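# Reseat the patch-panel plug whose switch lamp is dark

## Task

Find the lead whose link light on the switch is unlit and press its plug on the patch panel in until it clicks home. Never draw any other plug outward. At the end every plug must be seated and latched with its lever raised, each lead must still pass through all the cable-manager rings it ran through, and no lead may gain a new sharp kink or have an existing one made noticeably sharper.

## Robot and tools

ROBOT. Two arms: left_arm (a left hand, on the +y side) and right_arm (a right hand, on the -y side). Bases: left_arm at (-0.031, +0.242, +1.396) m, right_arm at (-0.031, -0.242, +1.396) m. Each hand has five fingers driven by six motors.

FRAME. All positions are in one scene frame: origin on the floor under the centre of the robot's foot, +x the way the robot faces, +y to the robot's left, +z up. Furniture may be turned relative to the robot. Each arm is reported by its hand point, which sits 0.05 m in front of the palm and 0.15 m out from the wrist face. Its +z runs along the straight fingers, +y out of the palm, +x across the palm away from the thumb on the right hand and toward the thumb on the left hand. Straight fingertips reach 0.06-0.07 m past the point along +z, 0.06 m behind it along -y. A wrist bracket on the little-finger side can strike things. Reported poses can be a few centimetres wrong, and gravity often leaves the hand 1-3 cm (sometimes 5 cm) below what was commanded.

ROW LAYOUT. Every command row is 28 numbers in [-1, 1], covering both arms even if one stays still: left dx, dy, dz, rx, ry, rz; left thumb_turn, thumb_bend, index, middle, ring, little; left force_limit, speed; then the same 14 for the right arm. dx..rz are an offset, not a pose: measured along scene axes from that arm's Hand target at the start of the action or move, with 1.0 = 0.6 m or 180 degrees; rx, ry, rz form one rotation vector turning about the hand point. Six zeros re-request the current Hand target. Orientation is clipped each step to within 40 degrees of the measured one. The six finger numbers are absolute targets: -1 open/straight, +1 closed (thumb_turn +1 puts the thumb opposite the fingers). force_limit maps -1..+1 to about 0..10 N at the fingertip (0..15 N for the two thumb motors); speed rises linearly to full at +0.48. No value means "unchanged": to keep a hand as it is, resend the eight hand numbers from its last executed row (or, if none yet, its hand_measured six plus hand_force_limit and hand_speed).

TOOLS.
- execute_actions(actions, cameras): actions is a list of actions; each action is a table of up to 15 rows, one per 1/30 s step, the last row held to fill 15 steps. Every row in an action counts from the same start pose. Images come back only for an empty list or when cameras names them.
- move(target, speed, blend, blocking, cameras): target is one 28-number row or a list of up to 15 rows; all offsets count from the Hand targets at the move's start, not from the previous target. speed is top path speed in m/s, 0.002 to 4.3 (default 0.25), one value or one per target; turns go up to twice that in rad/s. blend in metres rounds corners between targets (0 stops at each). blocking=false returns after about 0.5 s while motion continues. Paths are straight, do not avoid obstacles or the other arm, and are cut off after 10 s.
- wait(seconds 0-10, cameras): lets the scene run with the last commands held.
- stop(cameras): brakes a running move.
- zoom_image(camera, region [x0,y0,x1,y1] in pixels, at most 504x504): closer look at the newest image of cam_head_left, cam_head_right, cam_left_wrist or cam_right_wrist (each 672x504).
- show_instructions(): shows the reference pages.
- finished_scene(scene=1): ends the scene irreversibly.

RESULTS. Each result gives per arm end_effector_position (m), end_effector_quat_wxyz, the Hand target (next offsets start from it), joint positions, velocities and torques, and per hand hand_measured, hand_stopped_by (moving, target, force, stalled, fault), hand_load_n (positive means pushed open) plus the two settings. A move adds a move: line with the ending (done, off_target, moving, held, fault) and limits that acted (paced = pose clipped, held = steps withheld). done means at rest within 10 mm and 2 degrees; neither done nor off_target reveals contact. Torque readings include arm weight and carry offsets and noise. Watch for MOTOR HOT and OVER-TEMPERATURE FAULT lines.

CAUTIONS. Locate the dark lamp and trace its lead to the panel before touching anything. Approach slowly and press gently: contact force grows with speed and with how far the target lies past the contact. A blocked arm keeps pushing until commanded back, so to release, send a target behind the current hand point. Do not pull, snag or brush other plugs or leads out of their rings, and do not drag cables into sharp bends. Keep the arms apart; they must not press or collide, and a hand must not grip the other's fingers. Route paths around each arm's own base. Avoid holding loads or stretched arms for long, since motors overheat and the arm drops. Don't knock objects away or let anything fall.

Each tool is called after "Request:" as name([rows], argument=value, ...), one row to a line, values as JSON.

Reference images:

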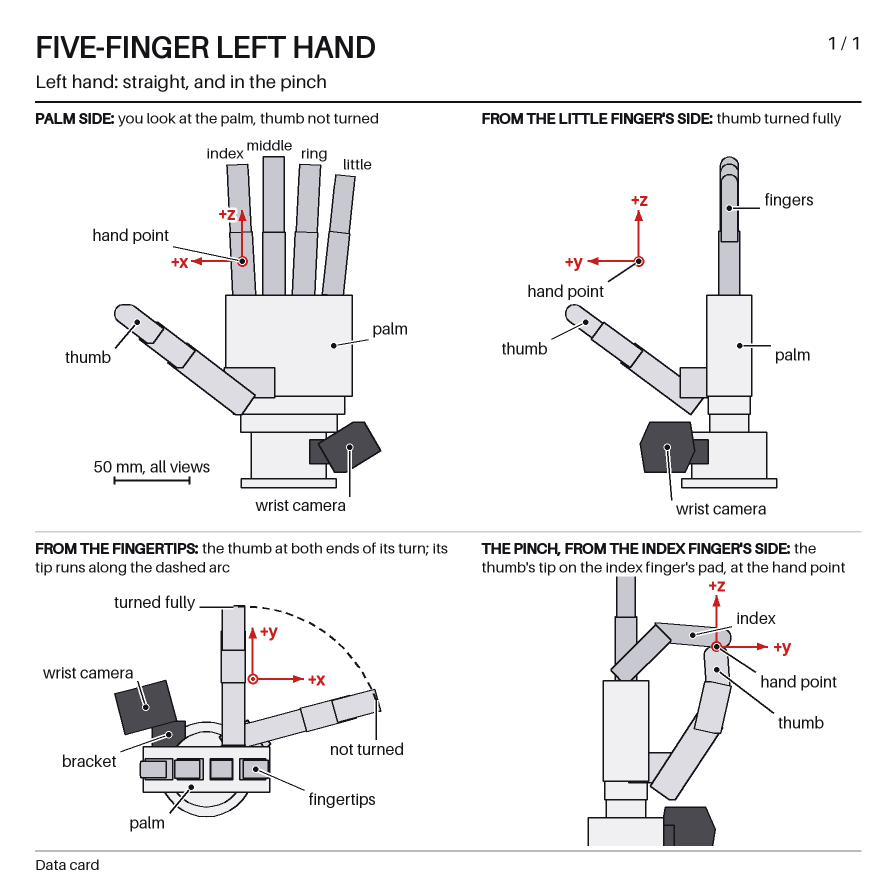

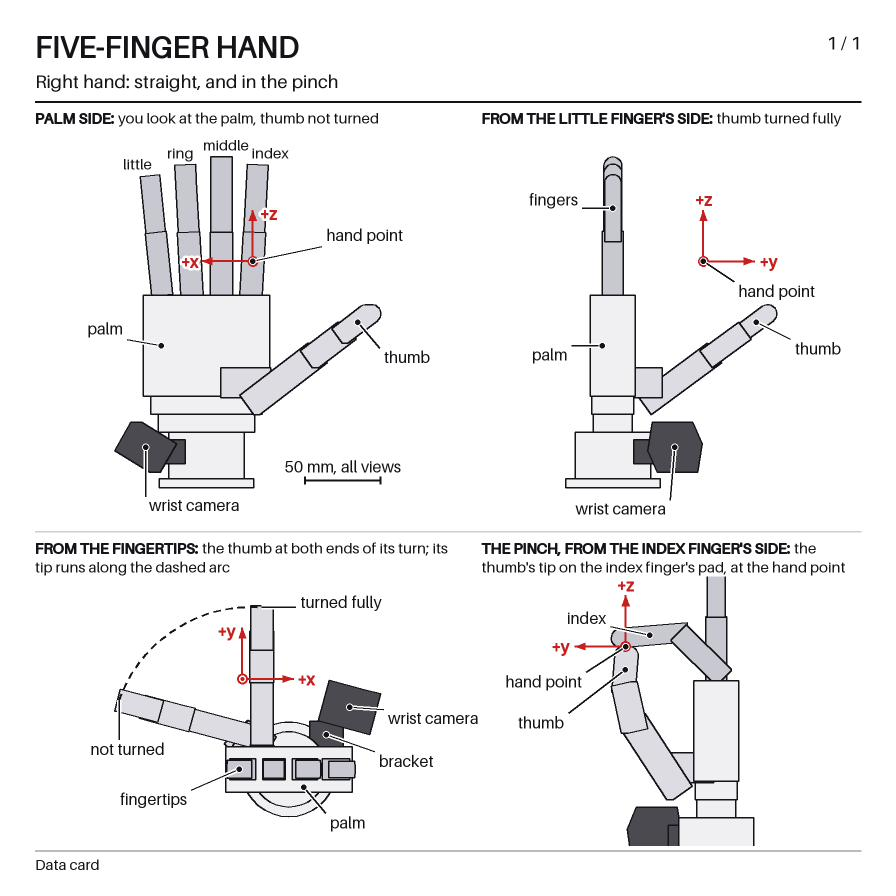

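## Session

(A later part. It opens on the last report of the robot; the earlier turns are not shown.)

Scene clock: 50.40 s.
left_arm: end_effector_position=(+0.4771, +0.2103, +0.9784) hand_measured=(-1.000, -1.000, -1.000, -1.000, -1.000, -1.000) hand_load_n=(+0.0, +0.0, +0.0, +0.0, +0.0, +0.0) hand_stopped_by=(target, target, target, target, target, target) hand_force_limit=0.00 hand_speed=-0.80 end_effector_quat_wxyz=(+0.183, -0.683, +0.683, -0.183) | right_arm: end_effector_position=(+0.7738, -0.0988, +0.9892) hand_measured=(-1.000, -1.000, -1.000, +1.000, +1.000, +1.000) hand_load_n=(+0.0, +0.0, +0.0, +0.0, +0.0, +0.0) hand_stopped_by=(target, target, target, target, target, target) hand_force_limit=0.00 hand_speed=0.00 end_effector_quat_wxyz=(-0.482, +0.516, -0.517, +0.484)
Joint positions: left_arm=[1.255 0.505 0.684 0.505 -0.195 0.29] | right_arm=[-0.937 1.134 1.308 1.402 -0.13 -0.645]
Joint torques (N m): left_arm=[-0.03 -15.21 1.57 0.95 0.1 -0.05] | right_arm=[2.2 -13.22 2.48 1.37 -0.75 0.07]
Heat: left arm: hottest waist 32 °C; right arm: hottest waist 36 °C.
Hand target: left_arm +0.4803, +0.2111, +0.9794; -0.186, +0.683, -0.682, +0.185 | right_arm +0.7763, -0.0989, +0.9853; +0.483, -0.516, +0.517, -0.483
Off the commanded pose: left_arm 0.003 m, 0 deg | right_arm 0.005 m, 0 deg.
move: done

Request:
move(target=[0,0,0,0,0,0,-1,-1,-1,-1,-1,-1,0,-0.8,0.018,0,-0.008,0,0,0,-1,-1,-1,1,1,1,0,0], speed=0.06, cameras=["cam_head_left","cam_head_right"])

Request:
zoom_image(camera="cam_head_left", region=[340, 105, 400, 150])

Request:
zoom_image(camera="cam_head_right", region=[265, 105, 325, 150])

Scene clock: 51.43 s.
left_arm: end_effector_position=(+0.4771, +0.2103, +0.9784) hand_measured=(-1.000, -1.000, -1.000, -1.000, -1.000, -1.000) hand_load_n=(+0.0, +0.0, +0.0, +0.0, +0.0, +0.0) hand_stopped_by=(target, target, target, target, target, target) hand_force_limit=0.00 hand_speed=-0.80 end_effector_quat_wxyz=(+0.183, -0.683, +0.683, -0.183) | right_arm: end_effector_position=(+0.7893, -0.1039, +0.9925) hand_measured=(-1.000, -1.000, -1.000, +1.000, +1.000, +1.000) hand_load_n=(+0.0, +0.0, +0.0, +0.0, +0.0, +0.0) hand_stopped_by=(target, target, target, target, target, target) hand_force_limit=0.00 hand_speed=0.00 end_effector_quat_wxyz=(-0.484, +0.511, -0.517, +0.488)
Joint positions: left_arm=[1.255 0.505 0.684 0.505 -0.195 0.29] | right_arm=[-0.937 1.134 1.346 1.377 -0.131 -0.641]
Joint torques (N m): left_arm=[-0.62 -15.03 1.46 0.95 0.09 -0.06] | right_arm=[1.85 -12.4 2.77 1.39 -0.68 0.06]
Heat: left arm: hottest waist 32 °C; right arm: hottest waist 36 °C.
Hand target: left_arm +0.4803, +0.2111, +0.9794; -0.186, +0.683, -0.682, +0.185 | right_arm +0.7871, -0.0989, +0.9805; +0.483, -0.516, +0.517, -0.483
Off the commanded pose: left_arm 0.003 m, 0 deg | right_arm 0.013 m, 1 deg.
move: off_target (right_arm)
Images, in order (width x height): cam_head_left 672x504, cam_head_right 672x504.

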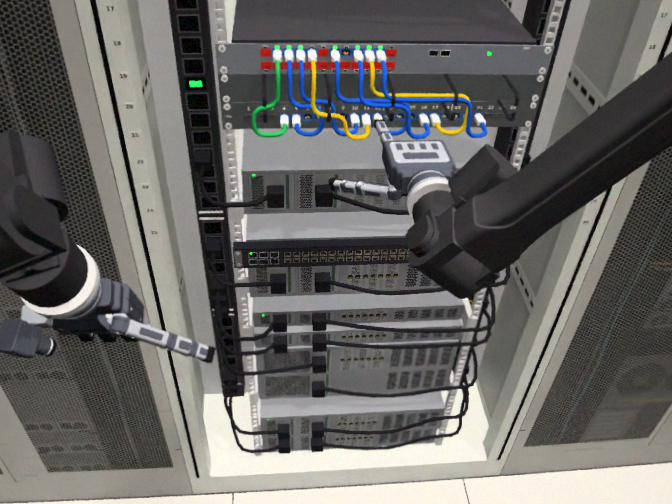

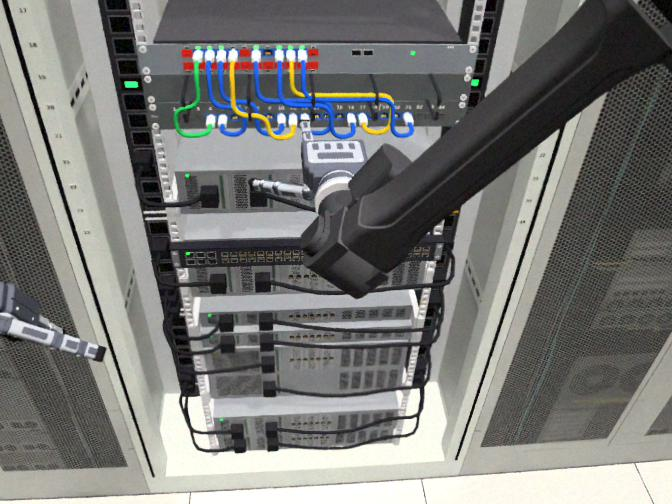

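Scaled by 8.400 from the camera's 672x504 image, which has a finer 960x720 frame.

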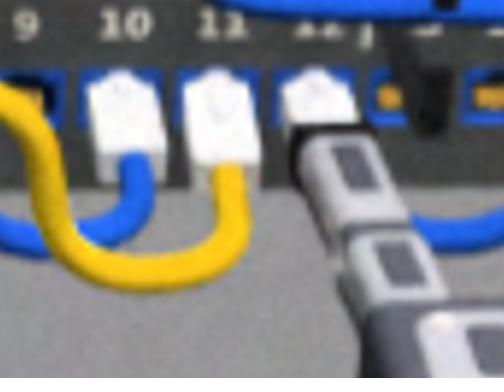

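Scaled by 8.400 from the camera's 672x504 image, which has a finer 960x720 frame.

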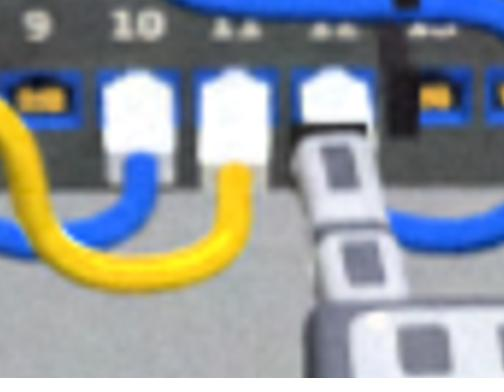

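Request:
move([
  [0,0,0,0,0,0,-1,-1,-1,-1,-1,-1,0,-0.8,-0.03,0,0.04,0,0,0,-1,-1,-1,1,1,1,0,0],
  [0,0,0,0,0,0,-1,-1,-1,-1,-1,-1,0,-0.8,-0.0952,-0.0268,0.0575,0,0,0,-1,-1,-1,1,1,1,0,0],
], speed=0.1, blend=0.01)

Request:
move(target=[0,0,0,0,0,0,-1,-1,-1,-1,-1,-1,0,-0.8,0.0933,0.0467,-0.0633,0,0,0,-1,-1,-1,1,1,1,0,0], speed=0.08, cameras=["cam_head_left","cam_head_right"])

Request:
zoom_image(camera="cam_head_left", region=[340, 105, 400, 150])

Request:
zoom_image(camera="cam_head_right", region=[265, 105, 325, 150])

Scene clock: 53.37 s.
left_arm: end_effector_position=(+0.4771, +0.2103, +0.9784) hand_measured=(-1.000, -1.000, -1.000, -1.000, -1.000, -1.000) hand_load_n=(+0.0, -0.5, +0.0, +0.0, +0.0, +0.0) hand_stopped_by=(target, target, target, target, target, target) hand_force_limit=0.00 hand_speed=-0.80 end_effector_quat_wxyz=(+0.183, -0.683, +0.683, -0.183) | right_arm: end_effector_position=(+0.7275, -0.1023, +1.0095) hand_measured=(-1.000, -1.000, -1.000, +1.000, +1.000, +1.000) hand_load_n=(+0.0, +0.0, +0.0, +0.0, +0.0, +0.0) hand_stopped_by=(target, target, target, target, target, target) hand_force_limit=0.00 hand_speed=0.00 end_effector_quat_wxyz=(-0.485, +0.520, -0.522, +0.472)
Joint positions: left_arm=[1.255 0.505 0.684 0.505 -0.195 0.29] | right_arm=[-0.937 1.061 1.134 1.48 -0.131 -0.633]
Joint torques (N m): left_arm=[-0.32 -15.09 1.43 1.07 0.13 -0.07] | right_arm=[0.73 -14.04 0.49 2.36 -0.68 0.07]
Heat: left arm: hottest waist 32 °C; right arm: hottest waist 36 °C.
Hand target: left_arm +0.4803, +0.2111, +0.9794; -0.186, +0.683, -0.682, +0.185 | right_arm +0.7299, -0.1149, +1.0149; +0.483, -0.516, +0.517, -0.483
Off the commanded pose: left_arm 0.003 m, 0 deg | right_arm 0.014 m, 1 deg.
move: off_target (right_arm)

Scene clock: 54.83 s.
left_arm: end_effector_position=(+0.4771, +0.2103, +0.9784) hand_measured=(-1.000, -1.000, -1.000, -1.000, -1.000, -1.000) hand_load_n=(+0.0, +0.0, -0.5, +0.0, +0.0, +0.0) hand_stopped_by=(target, target, target, target, target, target) hand_force_limit=0.00 hand_speed=-0.80 end_effector_quat_wxyz=(+0.183, -0.683, +0.683, -0.183) | right_arm: end_effector_position=(+0.7884, -0.1007, +0.9892) hand_measured=(-1.000, -1.000, -1.000, +1.000, +1.000, +1.000) hand_load_n=(+0.0, +0.0, +0.5, +0.0, -0.5, +0.0) hand_stopped_by=(target, target, target, target, target, target) hand_force_limit=0.00 hand_speed=0.00 end_effector_quat_wxyz=(-0.484, +0.510, -0.514, +0.492)
Joint positions: left_arm=[1.255 0.505 0.684 0.505 -0.195 0.29] | right_arm=[-0.937 1.15 1.355 1.392 -0.135 -0.645]
Joint torques (N m): left_arm=[-0.32 -15.33 1.36 1.1 0.1 -0.04] | right_arm=[3.66 -11.87 2.88 1.09 -0.53 -0.15]
Heat: left arm: hottest waist 32 °C; right arm: hottest waist 36 °C.
Hand target: left_arm +0.4803, +0.2111, +0.9794; -0.186, +0.683, -0.682, +0.185 | right_arm +0.7860, -0.0869, +0.9770; +0.483, -0.516, +0.517, -0.483
Off the commanded pose: left_arm 0.003 m, 0 deg | right_arm 0.019 m, 1 deg.
move: off_target (right_arm)
Images, in order (width x height): cam_head_left 672x504, cam_head_right 672x504.

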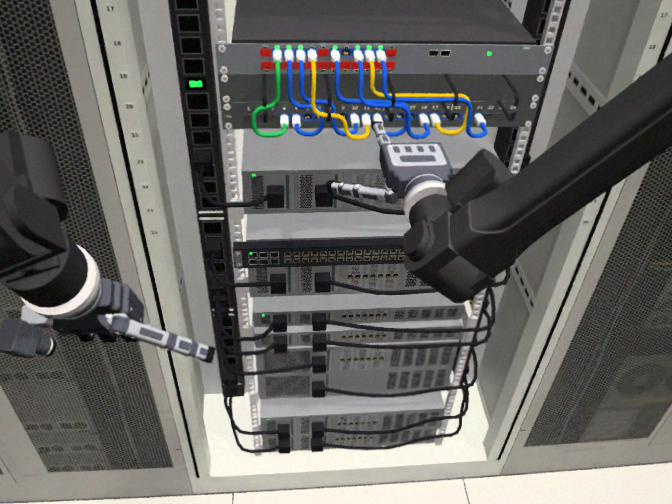

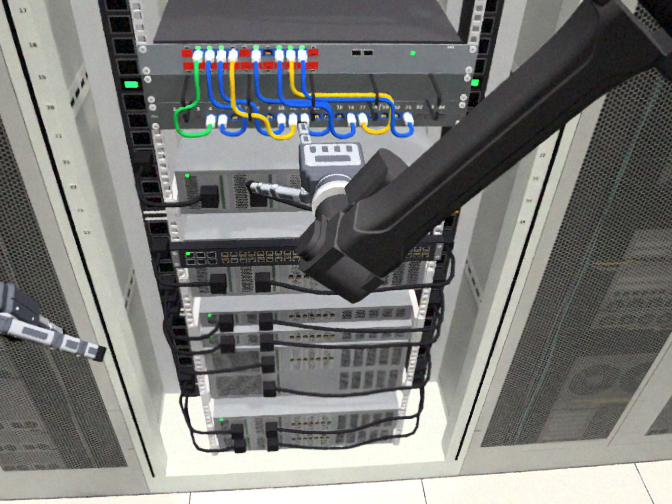

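Scaled by 8.400 from the camera's 672x504 image, which has a finer 960x720 frame.

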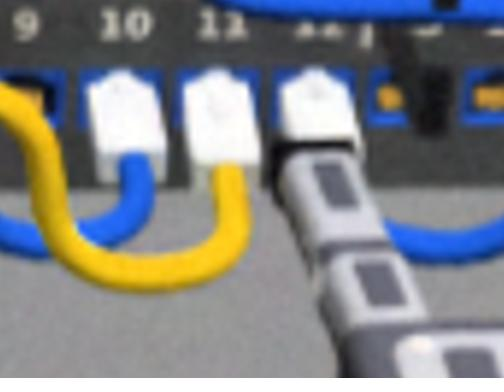

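Scaled by 8.400 from the camera's 672x504 image, which has a finer 960x720 frame.

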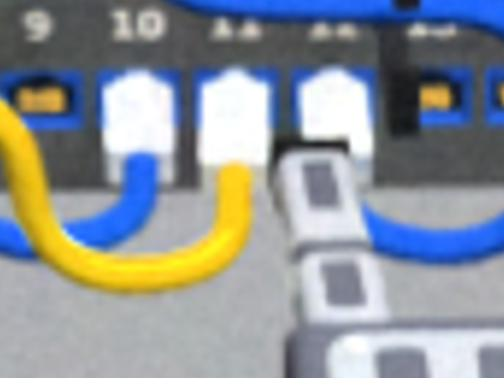

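Request:
move(target=[0,0,0,0,0,0,-1,-1,-1,-1,-1,-1,0,-0.8,-0.01,0.012,0,0,0,0,-1,-1,-1,1,1,1,0,0], speed=0.08)

Scene clock: 55.90 s.
left_arm: end_effector_position=(+0.4771, +0.2103, +0.9784) hand_measured=(-1.000, -1.000, -1.000, -1.000, -1.000, -1.000) hand_load_n=(-0.5, +0.0, +0.0, +0.0, +0.0, +0.0) hand_stopped_by=(target, target, target, target, target, target) hand_force_limit=0.00 hand_speed=-0.80 end_effector_quat_wxyz=(+0.183, -0.683, +0.683, -0.183) | right_arm: end_effector_position=(+0.7863, -0.0959, +0.9867) hand_measured=(-1.000, -1.000, -1.000, +1.000, +1.000, +1.000) hand_load_n=(+0.0, +0.0, +0.0, +0.0, +0.0, +0.0) hand_stopped_by=(target, target, target, target, target, target) hand_force_limit=0.00 hand_speed=0.00 end_effector_quat_wxyz=(-0.482, +0.513, -0.513, +0.491)
Joint positions: left_arm=[1.255 0.505 0.684 0.505 -0.195 0.29] | right_arm=[-0.929 1.158 1.356 1.393 -0.134 -0.66]
Joint torques (N m): left_arm=[-0.03 -15.68 1.37 1.16 0.12 -0.04] | right_arm=[4.25 -11.75 2.14 1.78 -0.58 -0.16]
Heat: left arm: hottest waist 32 °C; right arm: hottest waist 36 °C.
Hand target: left_arm +0.4803, +0.2111, +0.9794; -0.186, +0.683, -0.682, +0.185 | right_arm +0.7800, -0.0797, +0.9770; +0.483, -0.516, +0.517, -0.483
Off the commanded pose: left_arm 0.003 m, 0 deg | right_arm 0.020 m, 1 deg.
move: off_target (right_arm)

Request:
wait(seconds=0.1, cameras=["cam_head_left","cam_head_right"])

Request:
zoom_image(camera="cam_head_left", region=[340, 105, 400, 150])

Request:
zoom_image(camera="cam_head_right", region=[265, 105, 325, 150])

Scene clock: 56.13 s.
left_arm: end_effector_position=(+0.4771, +0.2103, +0.9784) hand_measured=(-1.000, -1.000, -1.000, -1.000, -1.000, -1.000) hand_load_n=(+0.0, +0.0, +0.0, +0.0, +0.0, +0.0) hand_stopped_by=(target, target, target, target, target, target) hand_force_limit=0.00 hand_speed=-0.80 end_effector_quat_wxyz=(+0.183, -0.683, +0.683, -0.183) | right_arm: end_effector_position=(+0.7863, -0.0959, +0.9867) hand_measured=(-1.000, -1.000, -1.000, +1.000, +1.000, +1.000) hand_load_n=(+0.0, +0.0, +0.0, +0.0, +0.0, +0.0) hand_stopped_by=(target, target, target, target, target, target) hand_force_limit=0.00 hand_speed=0.00 end_effector_quat_wxyz=(-0.482, +0.513, -0.513, +0.491)
Joint positions: left_arm=[1.255 0.505 0.684 0.505 -0.195 0.29] | right_arm=[-0.929 1.158 1.356 1.393 -0.134 -0.66]
Joint torques (N m): left_arm=[-0.44 -15.68 1.36 1.1 0.1 -0.03] | right_arm=[4.25 -11.69 2.1 1.77 -0.58 -0.14]
Heat: left arm: hottest waist 32 °C; right arm: hottest waist 36 °C.
Hand target: left_arm +0.4803, +0.2111, +0.9794; -0.186, +0.683, -0.682, +0.185 | right_arm +0.7800, -0.0797, +0.9770; +0.483, -0.516, +0.517, -0.483
Off the commanded pose: left_arm 0.003 m, 0 deg | right_arm 0.020 m, 1 deg.
wait: 0.10 s; at rest by 0.03 s
Images, in order (width x height): cam_head_left 672x504, cam_head_right 672x504.

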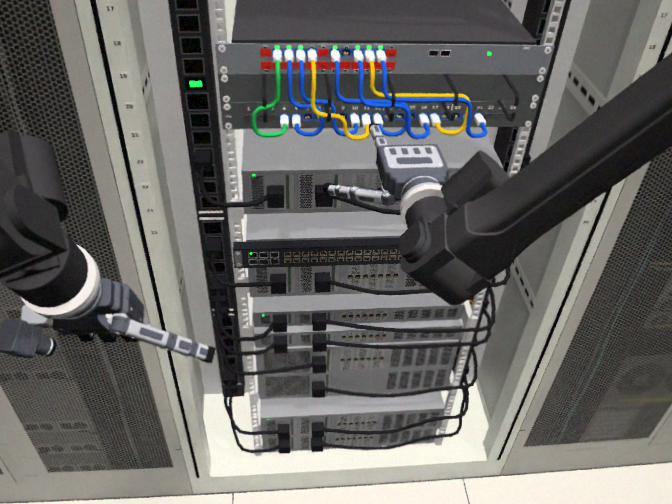

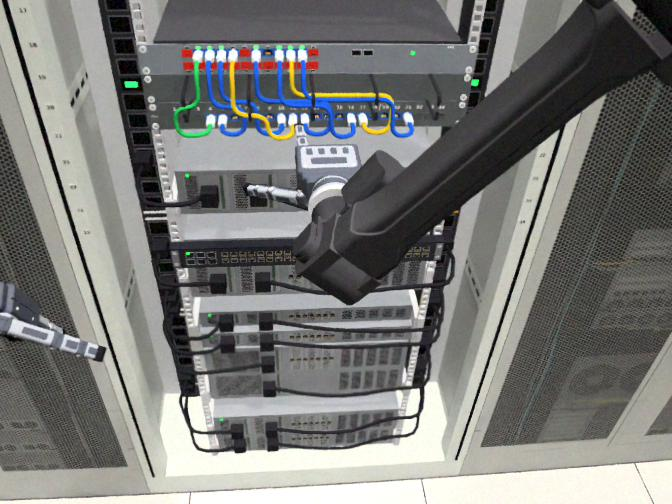

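Scaled by 8.400 from the camera's 672x504 image, which has a finer 960x720 frame.

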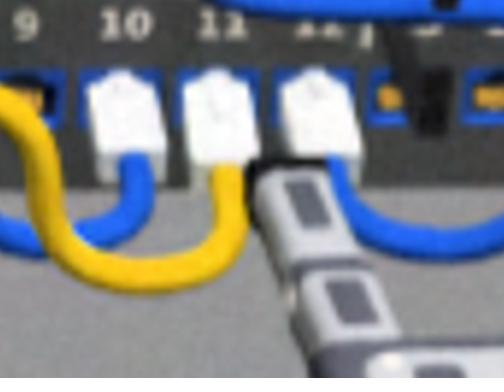

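Scaled by 8.400 from the camera's 672x504 image, which has a finer 960x720 frame.

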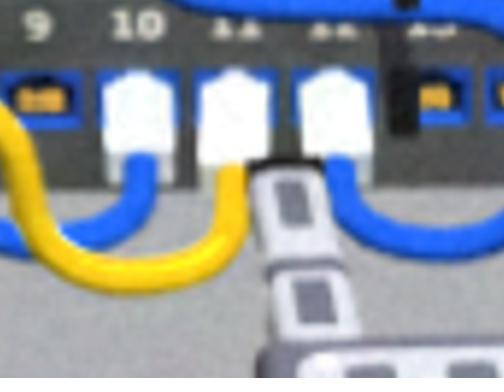

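Request:
move(target=[0,0,0,0,0,0,-1,-1,-1,-1,-1,-1,0,-0.8,0.022,-0.004,-0.006,0,0,0,-1,-1,-1,1,1,1,0,0], speed=0.05, cameras=["cam_head_left","cam_head_right"])

Request:
zoom_image(camera="cam_head_left", region=[340, 105, 400, 150])

Request:
zoom_image(camera="cam_head_right", region=[265, 105, 325, 150])

Scene clock: 57.23 s.
left_arm: end_effector_position=(+0.4771, +0.2103, +0.9784) hand_measured=(-1.000, -1.000, -1.000, -1.000, -1.000, -1.000) hand_load_n=(+0.0, +0.0, +0.0, +0.0, +0.0, +0.0) hand_stopped_by=(target, target, target, target, target, target) hand_force_limit=0.00 hand_speed=-0.80 end_effector_quat_wxyz=(+0.183, -0.683, +0.683, -0.183) | right_arm: end_effector_position=(+0.7951, -0.0968, +0.9848) hand_measured=(-1.000, -1.000, -1.000, +1.000, +1.000, +1.000) hand_load_n=(+0.0, +0.0, +0.0, +0.0, +0.0, +0.0) hand_stopped_by=(target, target, target, target, target, target) hand_force_limit=0.00 hand_speed=0.00 end_effector_quat_wxyz=(-0.481, +0.511, -0.513, +0.493)
Joint positions: left_arm=[1.255 0.505 0.684 0.505 -0.195 0.29] | right_arm=[-0.929 1.167 1.386 1.376 -0.132 -0.66]
Joint torques (N m): left_arm=[-0.44 -14.74 1.39 0.98 0.11 -0.05] | right_arm=[3.96 -11.75 3.06 1.07 -0.66 -0.09]
Heat: left arm: hottest waist 32 °C; right arm: hottest waist 36 °C.
Hand target: left_arm +0.4803, +0.2111, +0.9794; -0.186, +0.683, -0.682, +0.185 | right_arm +0.7932, -0.0820, +0.9734; +0.483, -0.516, +0.517, -0.483
Off the commanded pose: left_arm 0.003 m, 0 deg | right_arm 0.019 m, 1 deg.
move: off_target (right_arm)
Images, in order (width x height): cam_head_left 672x504, cam_head_right 672x504.

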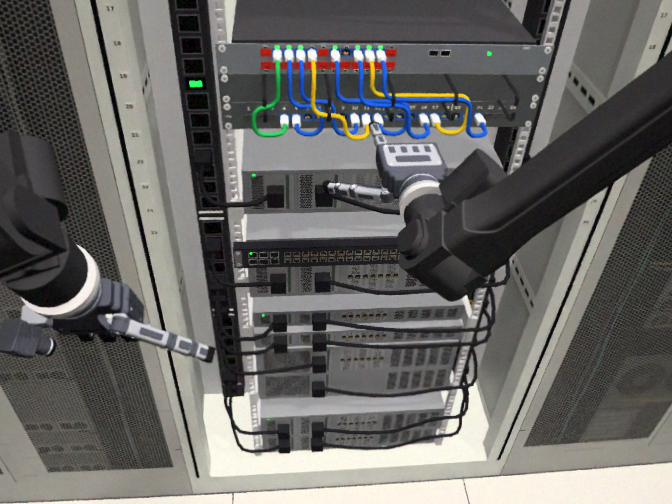

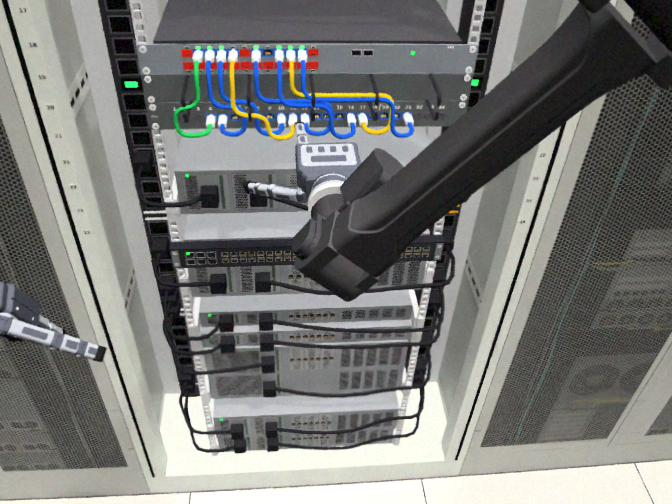

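Scaled by 8.400 from the camera's 672x504 image, which has a finer 960x720 frame.

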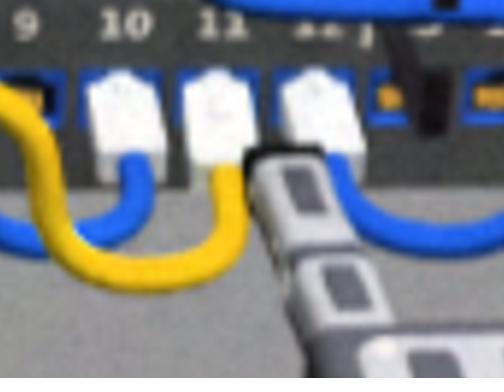

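Scaled by 8.400 from the camera's 672x504 image, which has a finer 960x720 frame.

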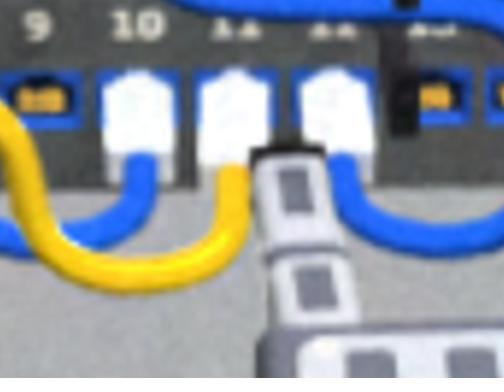

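Request:
move(target=[0,0,0,0,0,0,-1,-1,-1,-1,-1,-1,0,-0.8,0.015,0,-0.002,0,0,0,-1,-1,-1,1,1,1,0,0], speed=0.05, cameras=["cam_head_left","cam_head_right"])

Request:
zoom_image(camera="cam_head_left", region=[340, 105, 400, 150])

Request:
zoom_image(camera="cam_head_right", region=[265, 105, 325, 150])

Scene clock: 58.13 s.
left_arm: end_effector_position=(+0.4771, +0.2103, +0.9784) hand_measured=(-1.000, -1.000, -1.000, -1.000, -1.000, -1.000) hand_load_n=(+0.0, +0.0, +0.0, +0.0, +0.0, +0.0) hand_stopped_by=(target, target, target, target, target, target) hand_force_limit=0.00 hand_speed=-0.80 end_effector_quat_wxyz=(+0.183, -0.683, +0.683, -0.183) | right_arm: end_effector_position=(+0.7960, -0.0969, +0.9846) hand_measured=(-1.000, -1.000, -1.000, +1.000, +1.000, +1.000) hand_load_n=(-0.5, +0.0, +0.0, +0.0, +0.0, +0.0) hand_stopped_by=(target, target, target, target, target, target) hand_force_limit=0.00 hand_speed=0.00 end_effector_quat_wxyz=(-0.481, +0.511, -0.513, +0.493)
Joint positions: left_arm=[1.255 0.505 0.684 0.505 -0.195 0.29] | right_arm=[-0.929 1.168 1.389 1.374 -0.132 -0.66]
Joint torques (N m): left_arm=[-0.32 -15.03 1.33 0.88 0.08 -0.03] | right_arm=[4.07 -11.52 4.64 0.31 -0.66 -0.11]
Heat: left arm: hottest waist 32 °C; right arm: hottest waist 36 °C.
Hand target: left_arm +0.4803, +0.2111, +0.9794; -0.186, +0.683, -0.682, +0.185 | right_arm +0.8022, -0.0821, +0.9723; +0.483, -0.516, +0.517, -0.483
Off the commanded pose: left_arm 0.003 m, 0 deg | right_arm 0.020 m, 1 deg.
move: off_target (right_arm)
Images, in order (width x height): cam_head_left 672x504, cam_head_right 672x504.

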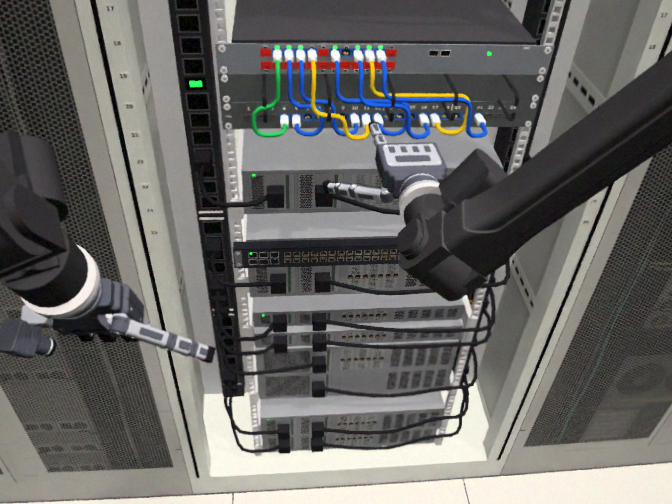

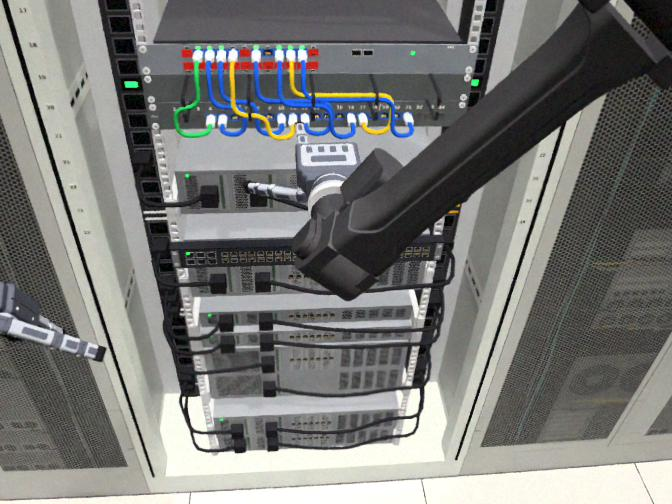

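Scaled by 8.400 from the camera's 672x504 image, which has a finer 960x720 frame.

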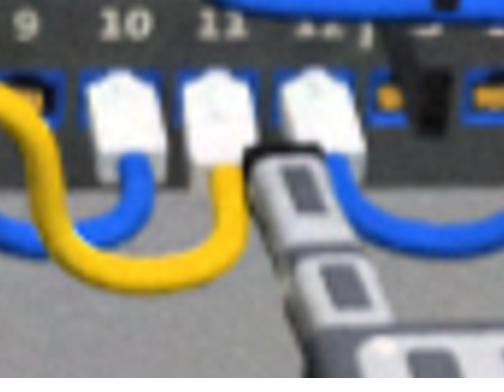

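Scaled by 8.400 from the camera's 672x504 image, which has a finer 960x720 frame.

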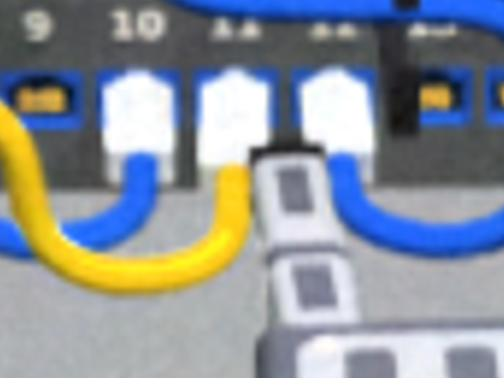

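Request:
move(target=[0,0,0,0,0,0,-1,-1,-1,-1,-1,-1,0,-0.8,0.018,0,0,0,0,0,-1,-1,-1,1,1,1,0,0], speed=0.05, cameras=["cam_head_left","cam_head_right"])

Request:
zoom_image(camera="cam_head_left", region=[340, 105, 400, 150])

Request:
zoom_image(camera="cam_head_right", region=[265, 105, 325, 150])

Request:
zoom_image(camera="cam_head_left", region=[250, 35, 400, 85])

Scene clock: 59.07 s.
left_arm: end_effector_position=(+0.4771, +0.2103, +0.9784) hand_measured=(-1.000, -1.000, -1.000, -1.000, -1.000, -1.000) hand_load_n=(+0.0, +0.0, +0.0, +0.0, +0.0, +0.0) hand_stopped_by=(target, target, target, target, target, target) hand_force_limit=0.00 hand_speed=-0.80 end_effector_quat_wxyz=(+0.183, -0.683, +0.683, -0.183) | right_arm: end_effector_position=(+0.7966, -0.0962, +0.9836) hand_measured=(-1.000, -1.000, -1.000, +1.000, +1.000, +1.000) hand_load_n=(-0.5, +0.0, +1.0, +0.5, +0.0, +0.0) hand_stopped_by=(target, target, target, target, target, target) hand_force_limit=0.00 hand_speed=0.00 end_effector_quat_wxyz=(-0.482, +0.512, -0.513, +0.492)
Joint positions: left_arm=[1.255 0.505 0.684 0.505 -0.195 0.29] | right_arm=[-0.929 1.169 1.392 1.369 -0.133 -0.66]
Joint torques (N m): left_arm=[-0.32 -15.15 1.63 1.02 0.1 -0.06] | right_arm=[4.6 -11.52 6.3 -0.59 -0.65 -0.17]
Heat: left arm: hottest waist 32 °C; right arm: hottest waist 36 °C.
Hand target: left_arm +0.4803, +0.2111, +0.9794; -0.186, +0.683, -0.682, +0.185 | right_arm +0.8130, -0.0820, +0.9722; +0.483, -0.516, +0.517, -0.483
Off the commanded pose: left_arm 0.003 m, 0 deg | right_arm 0.024 m, 1 deg.
move: off_target (right_arm)
Images, in order (width x height): cam_head_left 672x504, cam_head_right 672x504.

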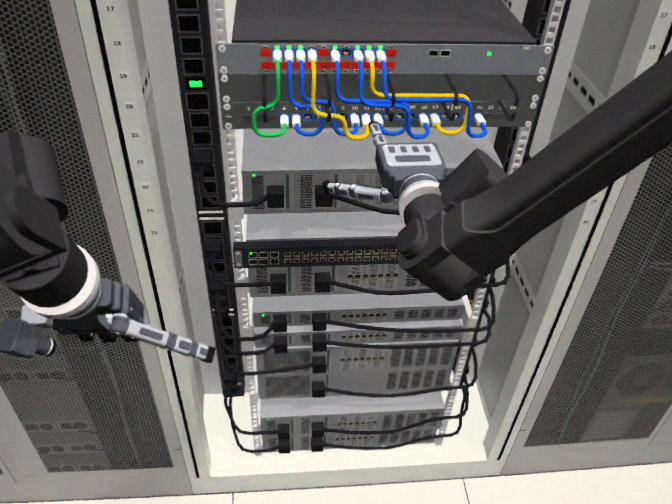

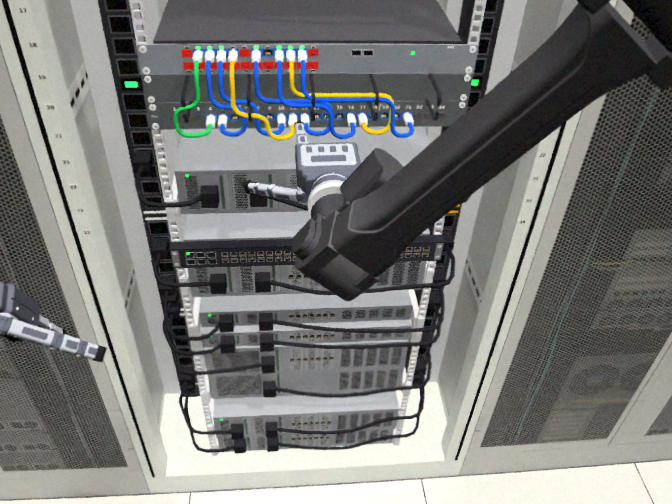

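Scaled by 8.400 from the camera's 672x504 image, which has a finer 960x720 frame.

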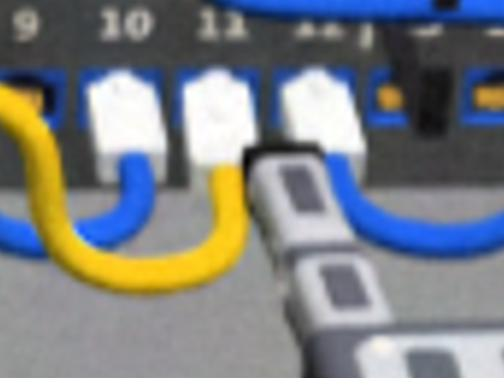

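Scaled by 8.400 from the camera's 672x504 image, which has a finer 960x720 frame.

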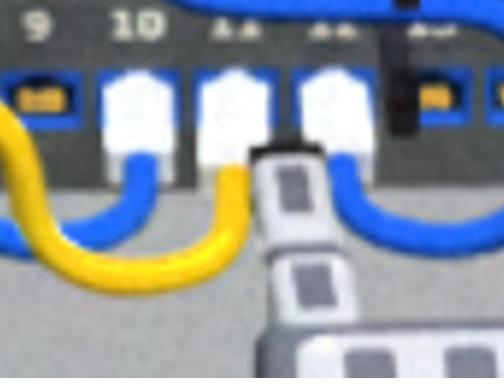

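Scaled by 3.360 from the camera's 672x504 image, which has a finer 960x720 frame.

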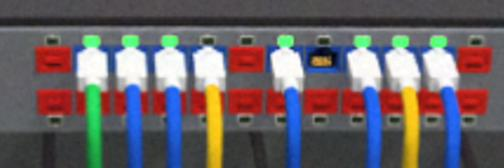

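Request:
move(target=[0,0,0,0,0,0,-1,-1,-1,-1,-1,-1,0,-0.8,0.02,0,0,0,0,0,-1,-1,-1,1,1,1,0,0], speed=0.05, cameras=["cam_head_left","cam_head_right"])

Request:
zoom_image(camera="cam_head_left", region=[340, 105, 400, 150])

Request:
zoom_image(camera="cam_head_right", region=[265, 105, 325, 150])

Request:
zoom_image(camera="cam_head_left", region=[250, 35, 400, 85])

Scene clock: 59.93 s.
left_arm: end_effector_position=(+0.4771, +0.2103, +0.9784) hand_measured=(-1.000, -1.000, -1.000, -1.000, -1.000, -1.000) hand_load_n=(+0.0, +0.0, +0.0, +0.0, +0.0, +0.0) hand_stopped_by=(target, target, target, target, target, target) hand_force_limit=0.00 hand_speed=-0.80 end_effector_quat_wxyz=(+0.183, -0.683, +0.683, -0.183) | right_arm: end_effector_position=(+0.7972, -0.0962, +0.9836) hand_measured=(-1.000, -1.000, -1.000, +1.000, +1.000, +1.000) hand_load_n=(+0.0, +0.0, +1.0, +0.0, +0.0, +0.0) hand_stopped_by=(target, target, target, target, target, target) hand_force_limit=0.00 hand_speed=0.00 end_effector_quat_wxyz=(-0.482, +0.512, -0.513, +0.492)
Joint positions: left_arm=[1.255 0.505 0.684 0.505 -0.195 0.29] | right_arm=[-0.929 1.169 1.394 1.366 -0.133 -0.66]
Joint torques (N m): left_arm=[0.09 -15.15 1.37 1.16 0.11 -0.01] | right_arm=[5.13 -11.34 8.09 -1.62 -0.65 -0.24]
Heat: left arm: hottest waist 32 °C; right arm: hottest waist 36 °C.
Hand target: left_arm +0.4803, +0.2111, +0.9794; -0.186, +0.683, -0.682, +0.185 | right_arm +0.8249, -0.0820, +0.9721; +0.483, -0.516, +0.517, -0.483
Off the commanded pose: left_arm 0.003 m, 0 deg | right_arm 0.033 m, 1 deg.
move: off_target (right_arm)
Images, in order (width x height): cam_head_left 672x504, cam_head_right 672x504.

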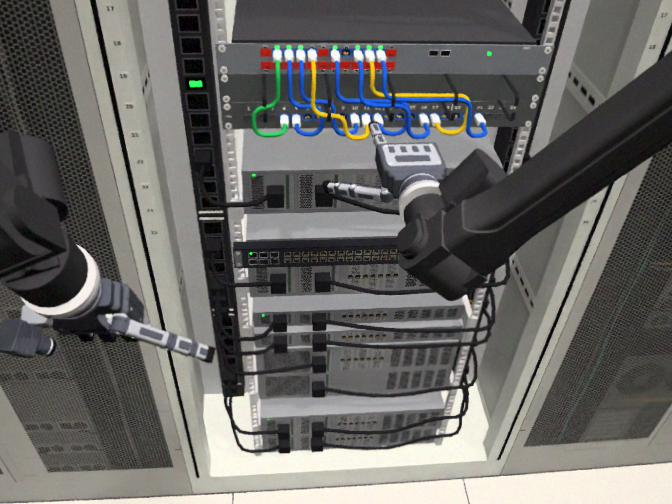

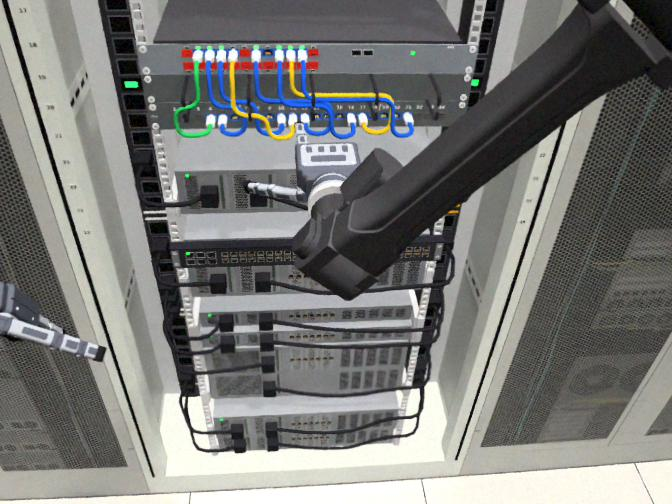

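Scaled by 8.400 from the camera's 672x504 image, which has a finer 960x720 frame.

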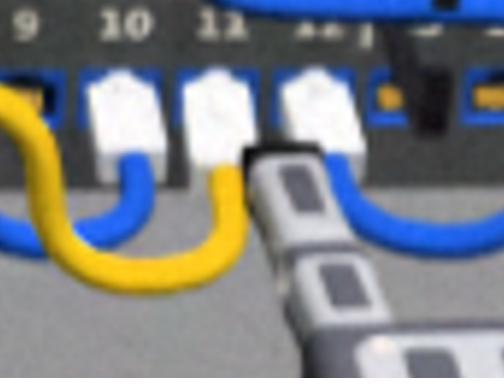

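Scaled by 8.400 from the camera's 672x504 image, which has a finer 960x720 frame.

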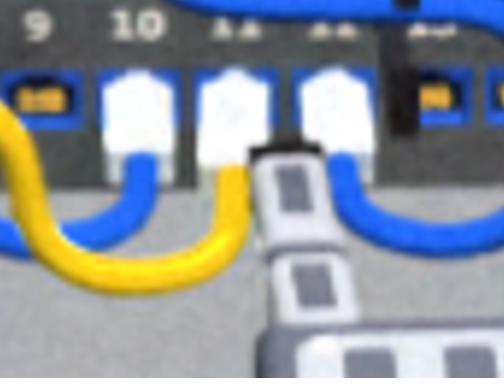

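Scaled by 3.360 from the camera's 672x504 image, which has a finer 960x720 frame.

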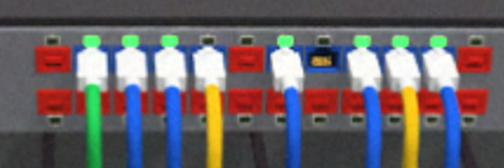

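Request:
move(target=[0,0,0,0,0,0,-1,-1,-1,-1,-1,-1,0,-0.8,0.02,0,0,0,0,0,-1,-1,-1,1,1,1,0,0], speed=0.05, cameras=["cam_head_left","cam_head_right"])

Request:
zoom_image(camera="cam_head_left", region=[340, 105, 400, 150])

Request:
zoom_image(camera="cam_head_right", region=[265, 105, 325, 150])

Request:
zoom_image(camera="cam_head_left", region=[250, 35, 400, 85])

Scene clock: 60.90 s.
left_arm: end_effector_position=(+0.4771, +0.2103, +0.9784) hand_measured=(-1.000, -1.000, -1.000, -1.000, -1.000, -1.000) hand_load_n=(+0.0, +0.0, +0.0, +0.0, +0.0, +0.0) hand_stopped_by=(target, target, target, target, target, target) hand_force_limit=0.00 hand_speed=-0.80 end_effector_quat_wxyz=(+0.183, -0.683, +0.683, -0.183) | right_arm: end_effector_position=(+0.7979, -0.0961, +0.9836) hand_measured=(-1.000, -1.000, -1.000, +1.000, +1.000, +1.000) hand_load_n=(-0.5, +0.0, +1.0, +0.0, +0.0, +0.0) hand_stopped_by=(target, target, target, target, target, target) hand_force_limit=0.00 hand_speed=0.00 end_effector_quat_wxyz=(-0.482, +0.512, -0.513, +0.491)
Joint positions: left_arm=[1.255 0.505 0.684 0.505 -0.195 0.29] | right_arm=[-0.929 1.169 1.396 1.364 -0.134 -0.658]
Joint torques (N m): left_arm=[-0.32 -15.27 1.31 1.06 0.14 -0.05] | right_arm=[5.48 -11.34 9.72 -2.58 -0.64 -0.3]
Heat: left arm: hottest waist 32 °C; right arm: hottest waist 36 °C.
Hand target: left_arm +0.4803, +0.2111, +0.9794; -0.186, +0.683, -0.682, +0.185 | right_arm +0.8369, -0.0820, +0.9722; +0.483, -0.516, +0.517, -0.483
Off the commanded pose: left_arm 0.003 m, 0 deg | right_arm 0.043 m, 1 deg.
move: off_target (right_arm)
Images, in order (width x height): cam_head_left 672x504, cam_head_right 672x504.

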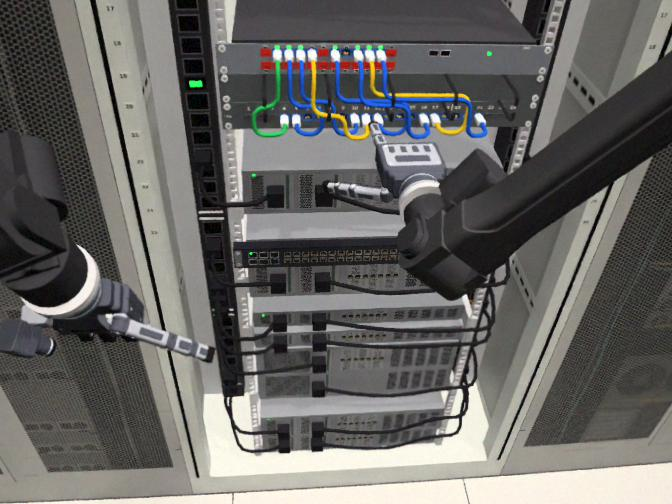

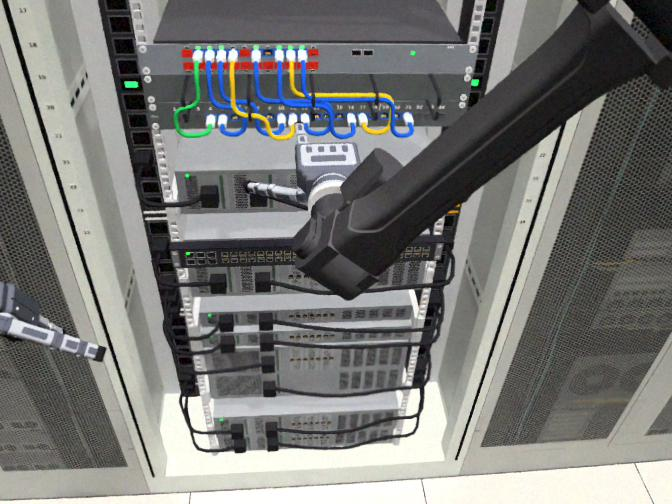

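Scaled by 8.400 from the camera's 672x504 image, which has a finer 960x720 frame.

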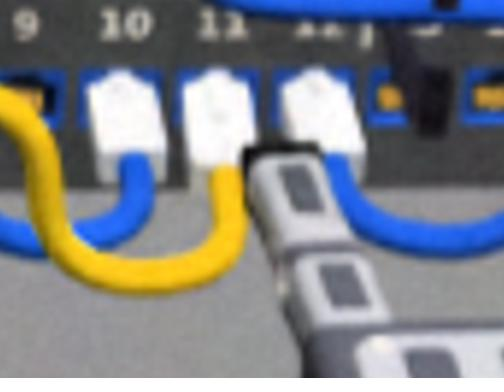

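Scaled by 8.400 from the camera's 672x504 image, which has a finer 960x720 frame.

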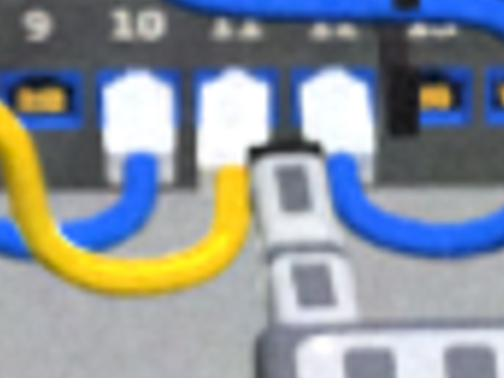

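Scaled by 3.360 from the camera's 672x504 image, which has a finer 960x720 frame.

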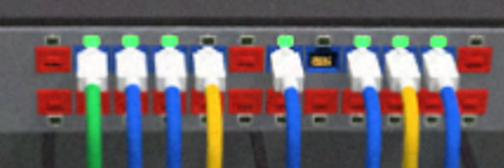

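Request:
move(target=[0,0,0,0,0,0,-1,-1,-1,-1,-1,-1,0,-0.8,0,-0.003,0.02,0,0,0,-1,-1,-1,1,1,1,0,0], speed=0.04, cameras=["cam_head_left","cam_head_right"])

Request:
zoom_image(camera="cam_head_left", region=[340, 105, 400, 150])

Request:
zoom_image(camera="cam_head_right", region=[265, 105, 325, 150])

Request:
zoom_image(camera="cam_head_left", region=[250, 35, 400, 85])

Scene clock: 62.07 s.
left_arm: end_effector_position=(+0.4771, +0.2103, +0.9784) hand_measured=(-1.000, -1.000, -1.000, -1.000, -1.000, -1.000) hand_load_n=(+0.0, +0.0, +0.0, +0.0, +0.0, +0.0) hand_stopped_by=(target, target, target, target, target, target) hand_force_limit=0.00 hand_speed=-0.80 end_effector_quat_wxyz=(+0.183, -0.683, +0.683, -0.183) | right_arm: end_effector_position=(+0.7980, -0.0957, +0.9838) hand_measured=(-1.000, -1.000, -1.000, +1.000, +1.000, +1.000) hand_load_n=(+0.0, +0.0, +1.5, +0.0, +0.0, +0.0) hand_stopped_by=(target, target, target, target, target, target) hand_force_limit=0.00 hand_speed=0.00 end_effector_quat_wxyz=(-0.482, +0.512, -0.514, +0.491)
Joint positions: left_arm=[1.255 0.505 0.684 0.505 -0.195 0.29] | right_arm=[-0.926 1.169 1.396 1.363 -0.132 -0.659]
Joint torques (N m): left_arm=[-0.26 -15.56 1.5 0.98 0.11 -0.05] | right_arm=[6.71 -13.1 8.44 -2.8 -0.76 -0.43]
Heat: left arm: hottest waist 32 °C; right arm: hottest waist 36 °C.
Hand target: left_arm +0.4803, +0.2111, +0.9794; -0.186, +0.683, -0.682, +0.185 | right_arm +0.8369, -0.0839, +0.9842; +0.483, -0.516, +0.517, -0.483
Off the commanded pose: left_arm 0.003 m, 0 deg | right_arm 0.041 m, 1 deg.
move: off_target (right_arm)
Images, in order (width x height): cam_head_left 672x504, cam_head_right 672x504.

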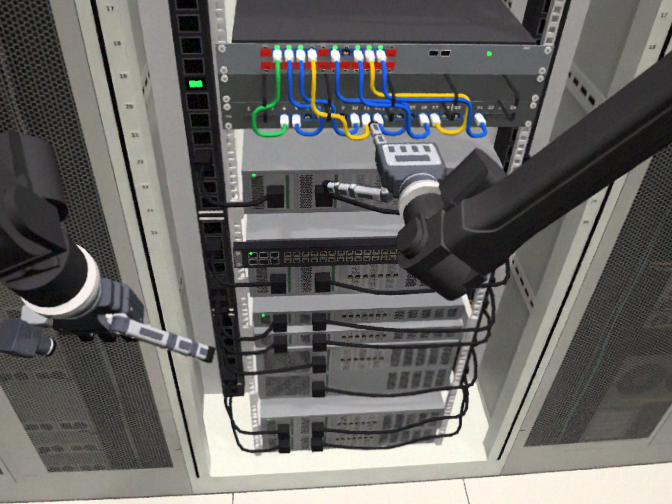

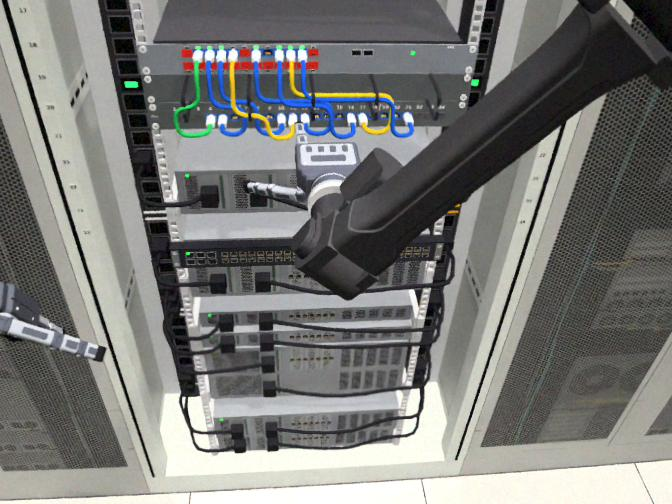

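Scaled by 8.400 from the camera's 672x504 image, which has a finer 960x720 frame.

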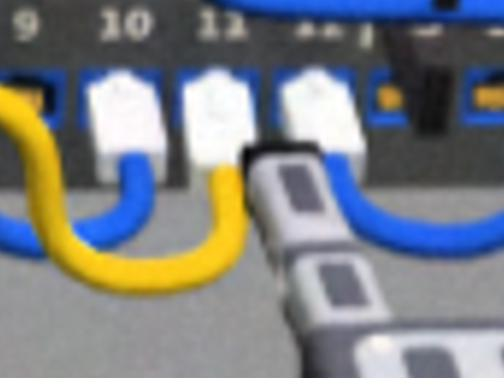

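Scaled by 8.400 from the camera's 672x504 image, which has a finer 960x720 frame.

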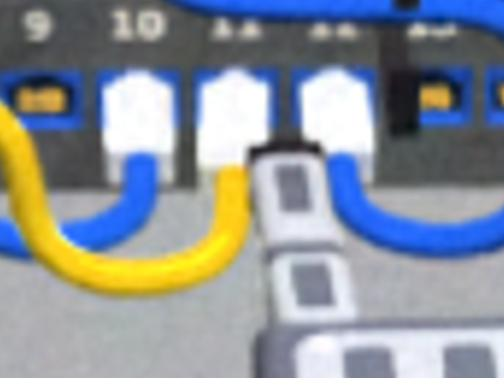

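Scaled by 3.360 from the camera's 672x504 image, which has a finer 960x720 frame.

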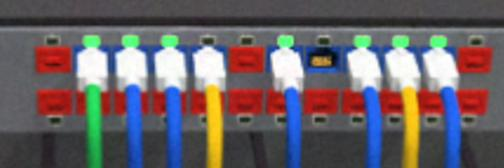

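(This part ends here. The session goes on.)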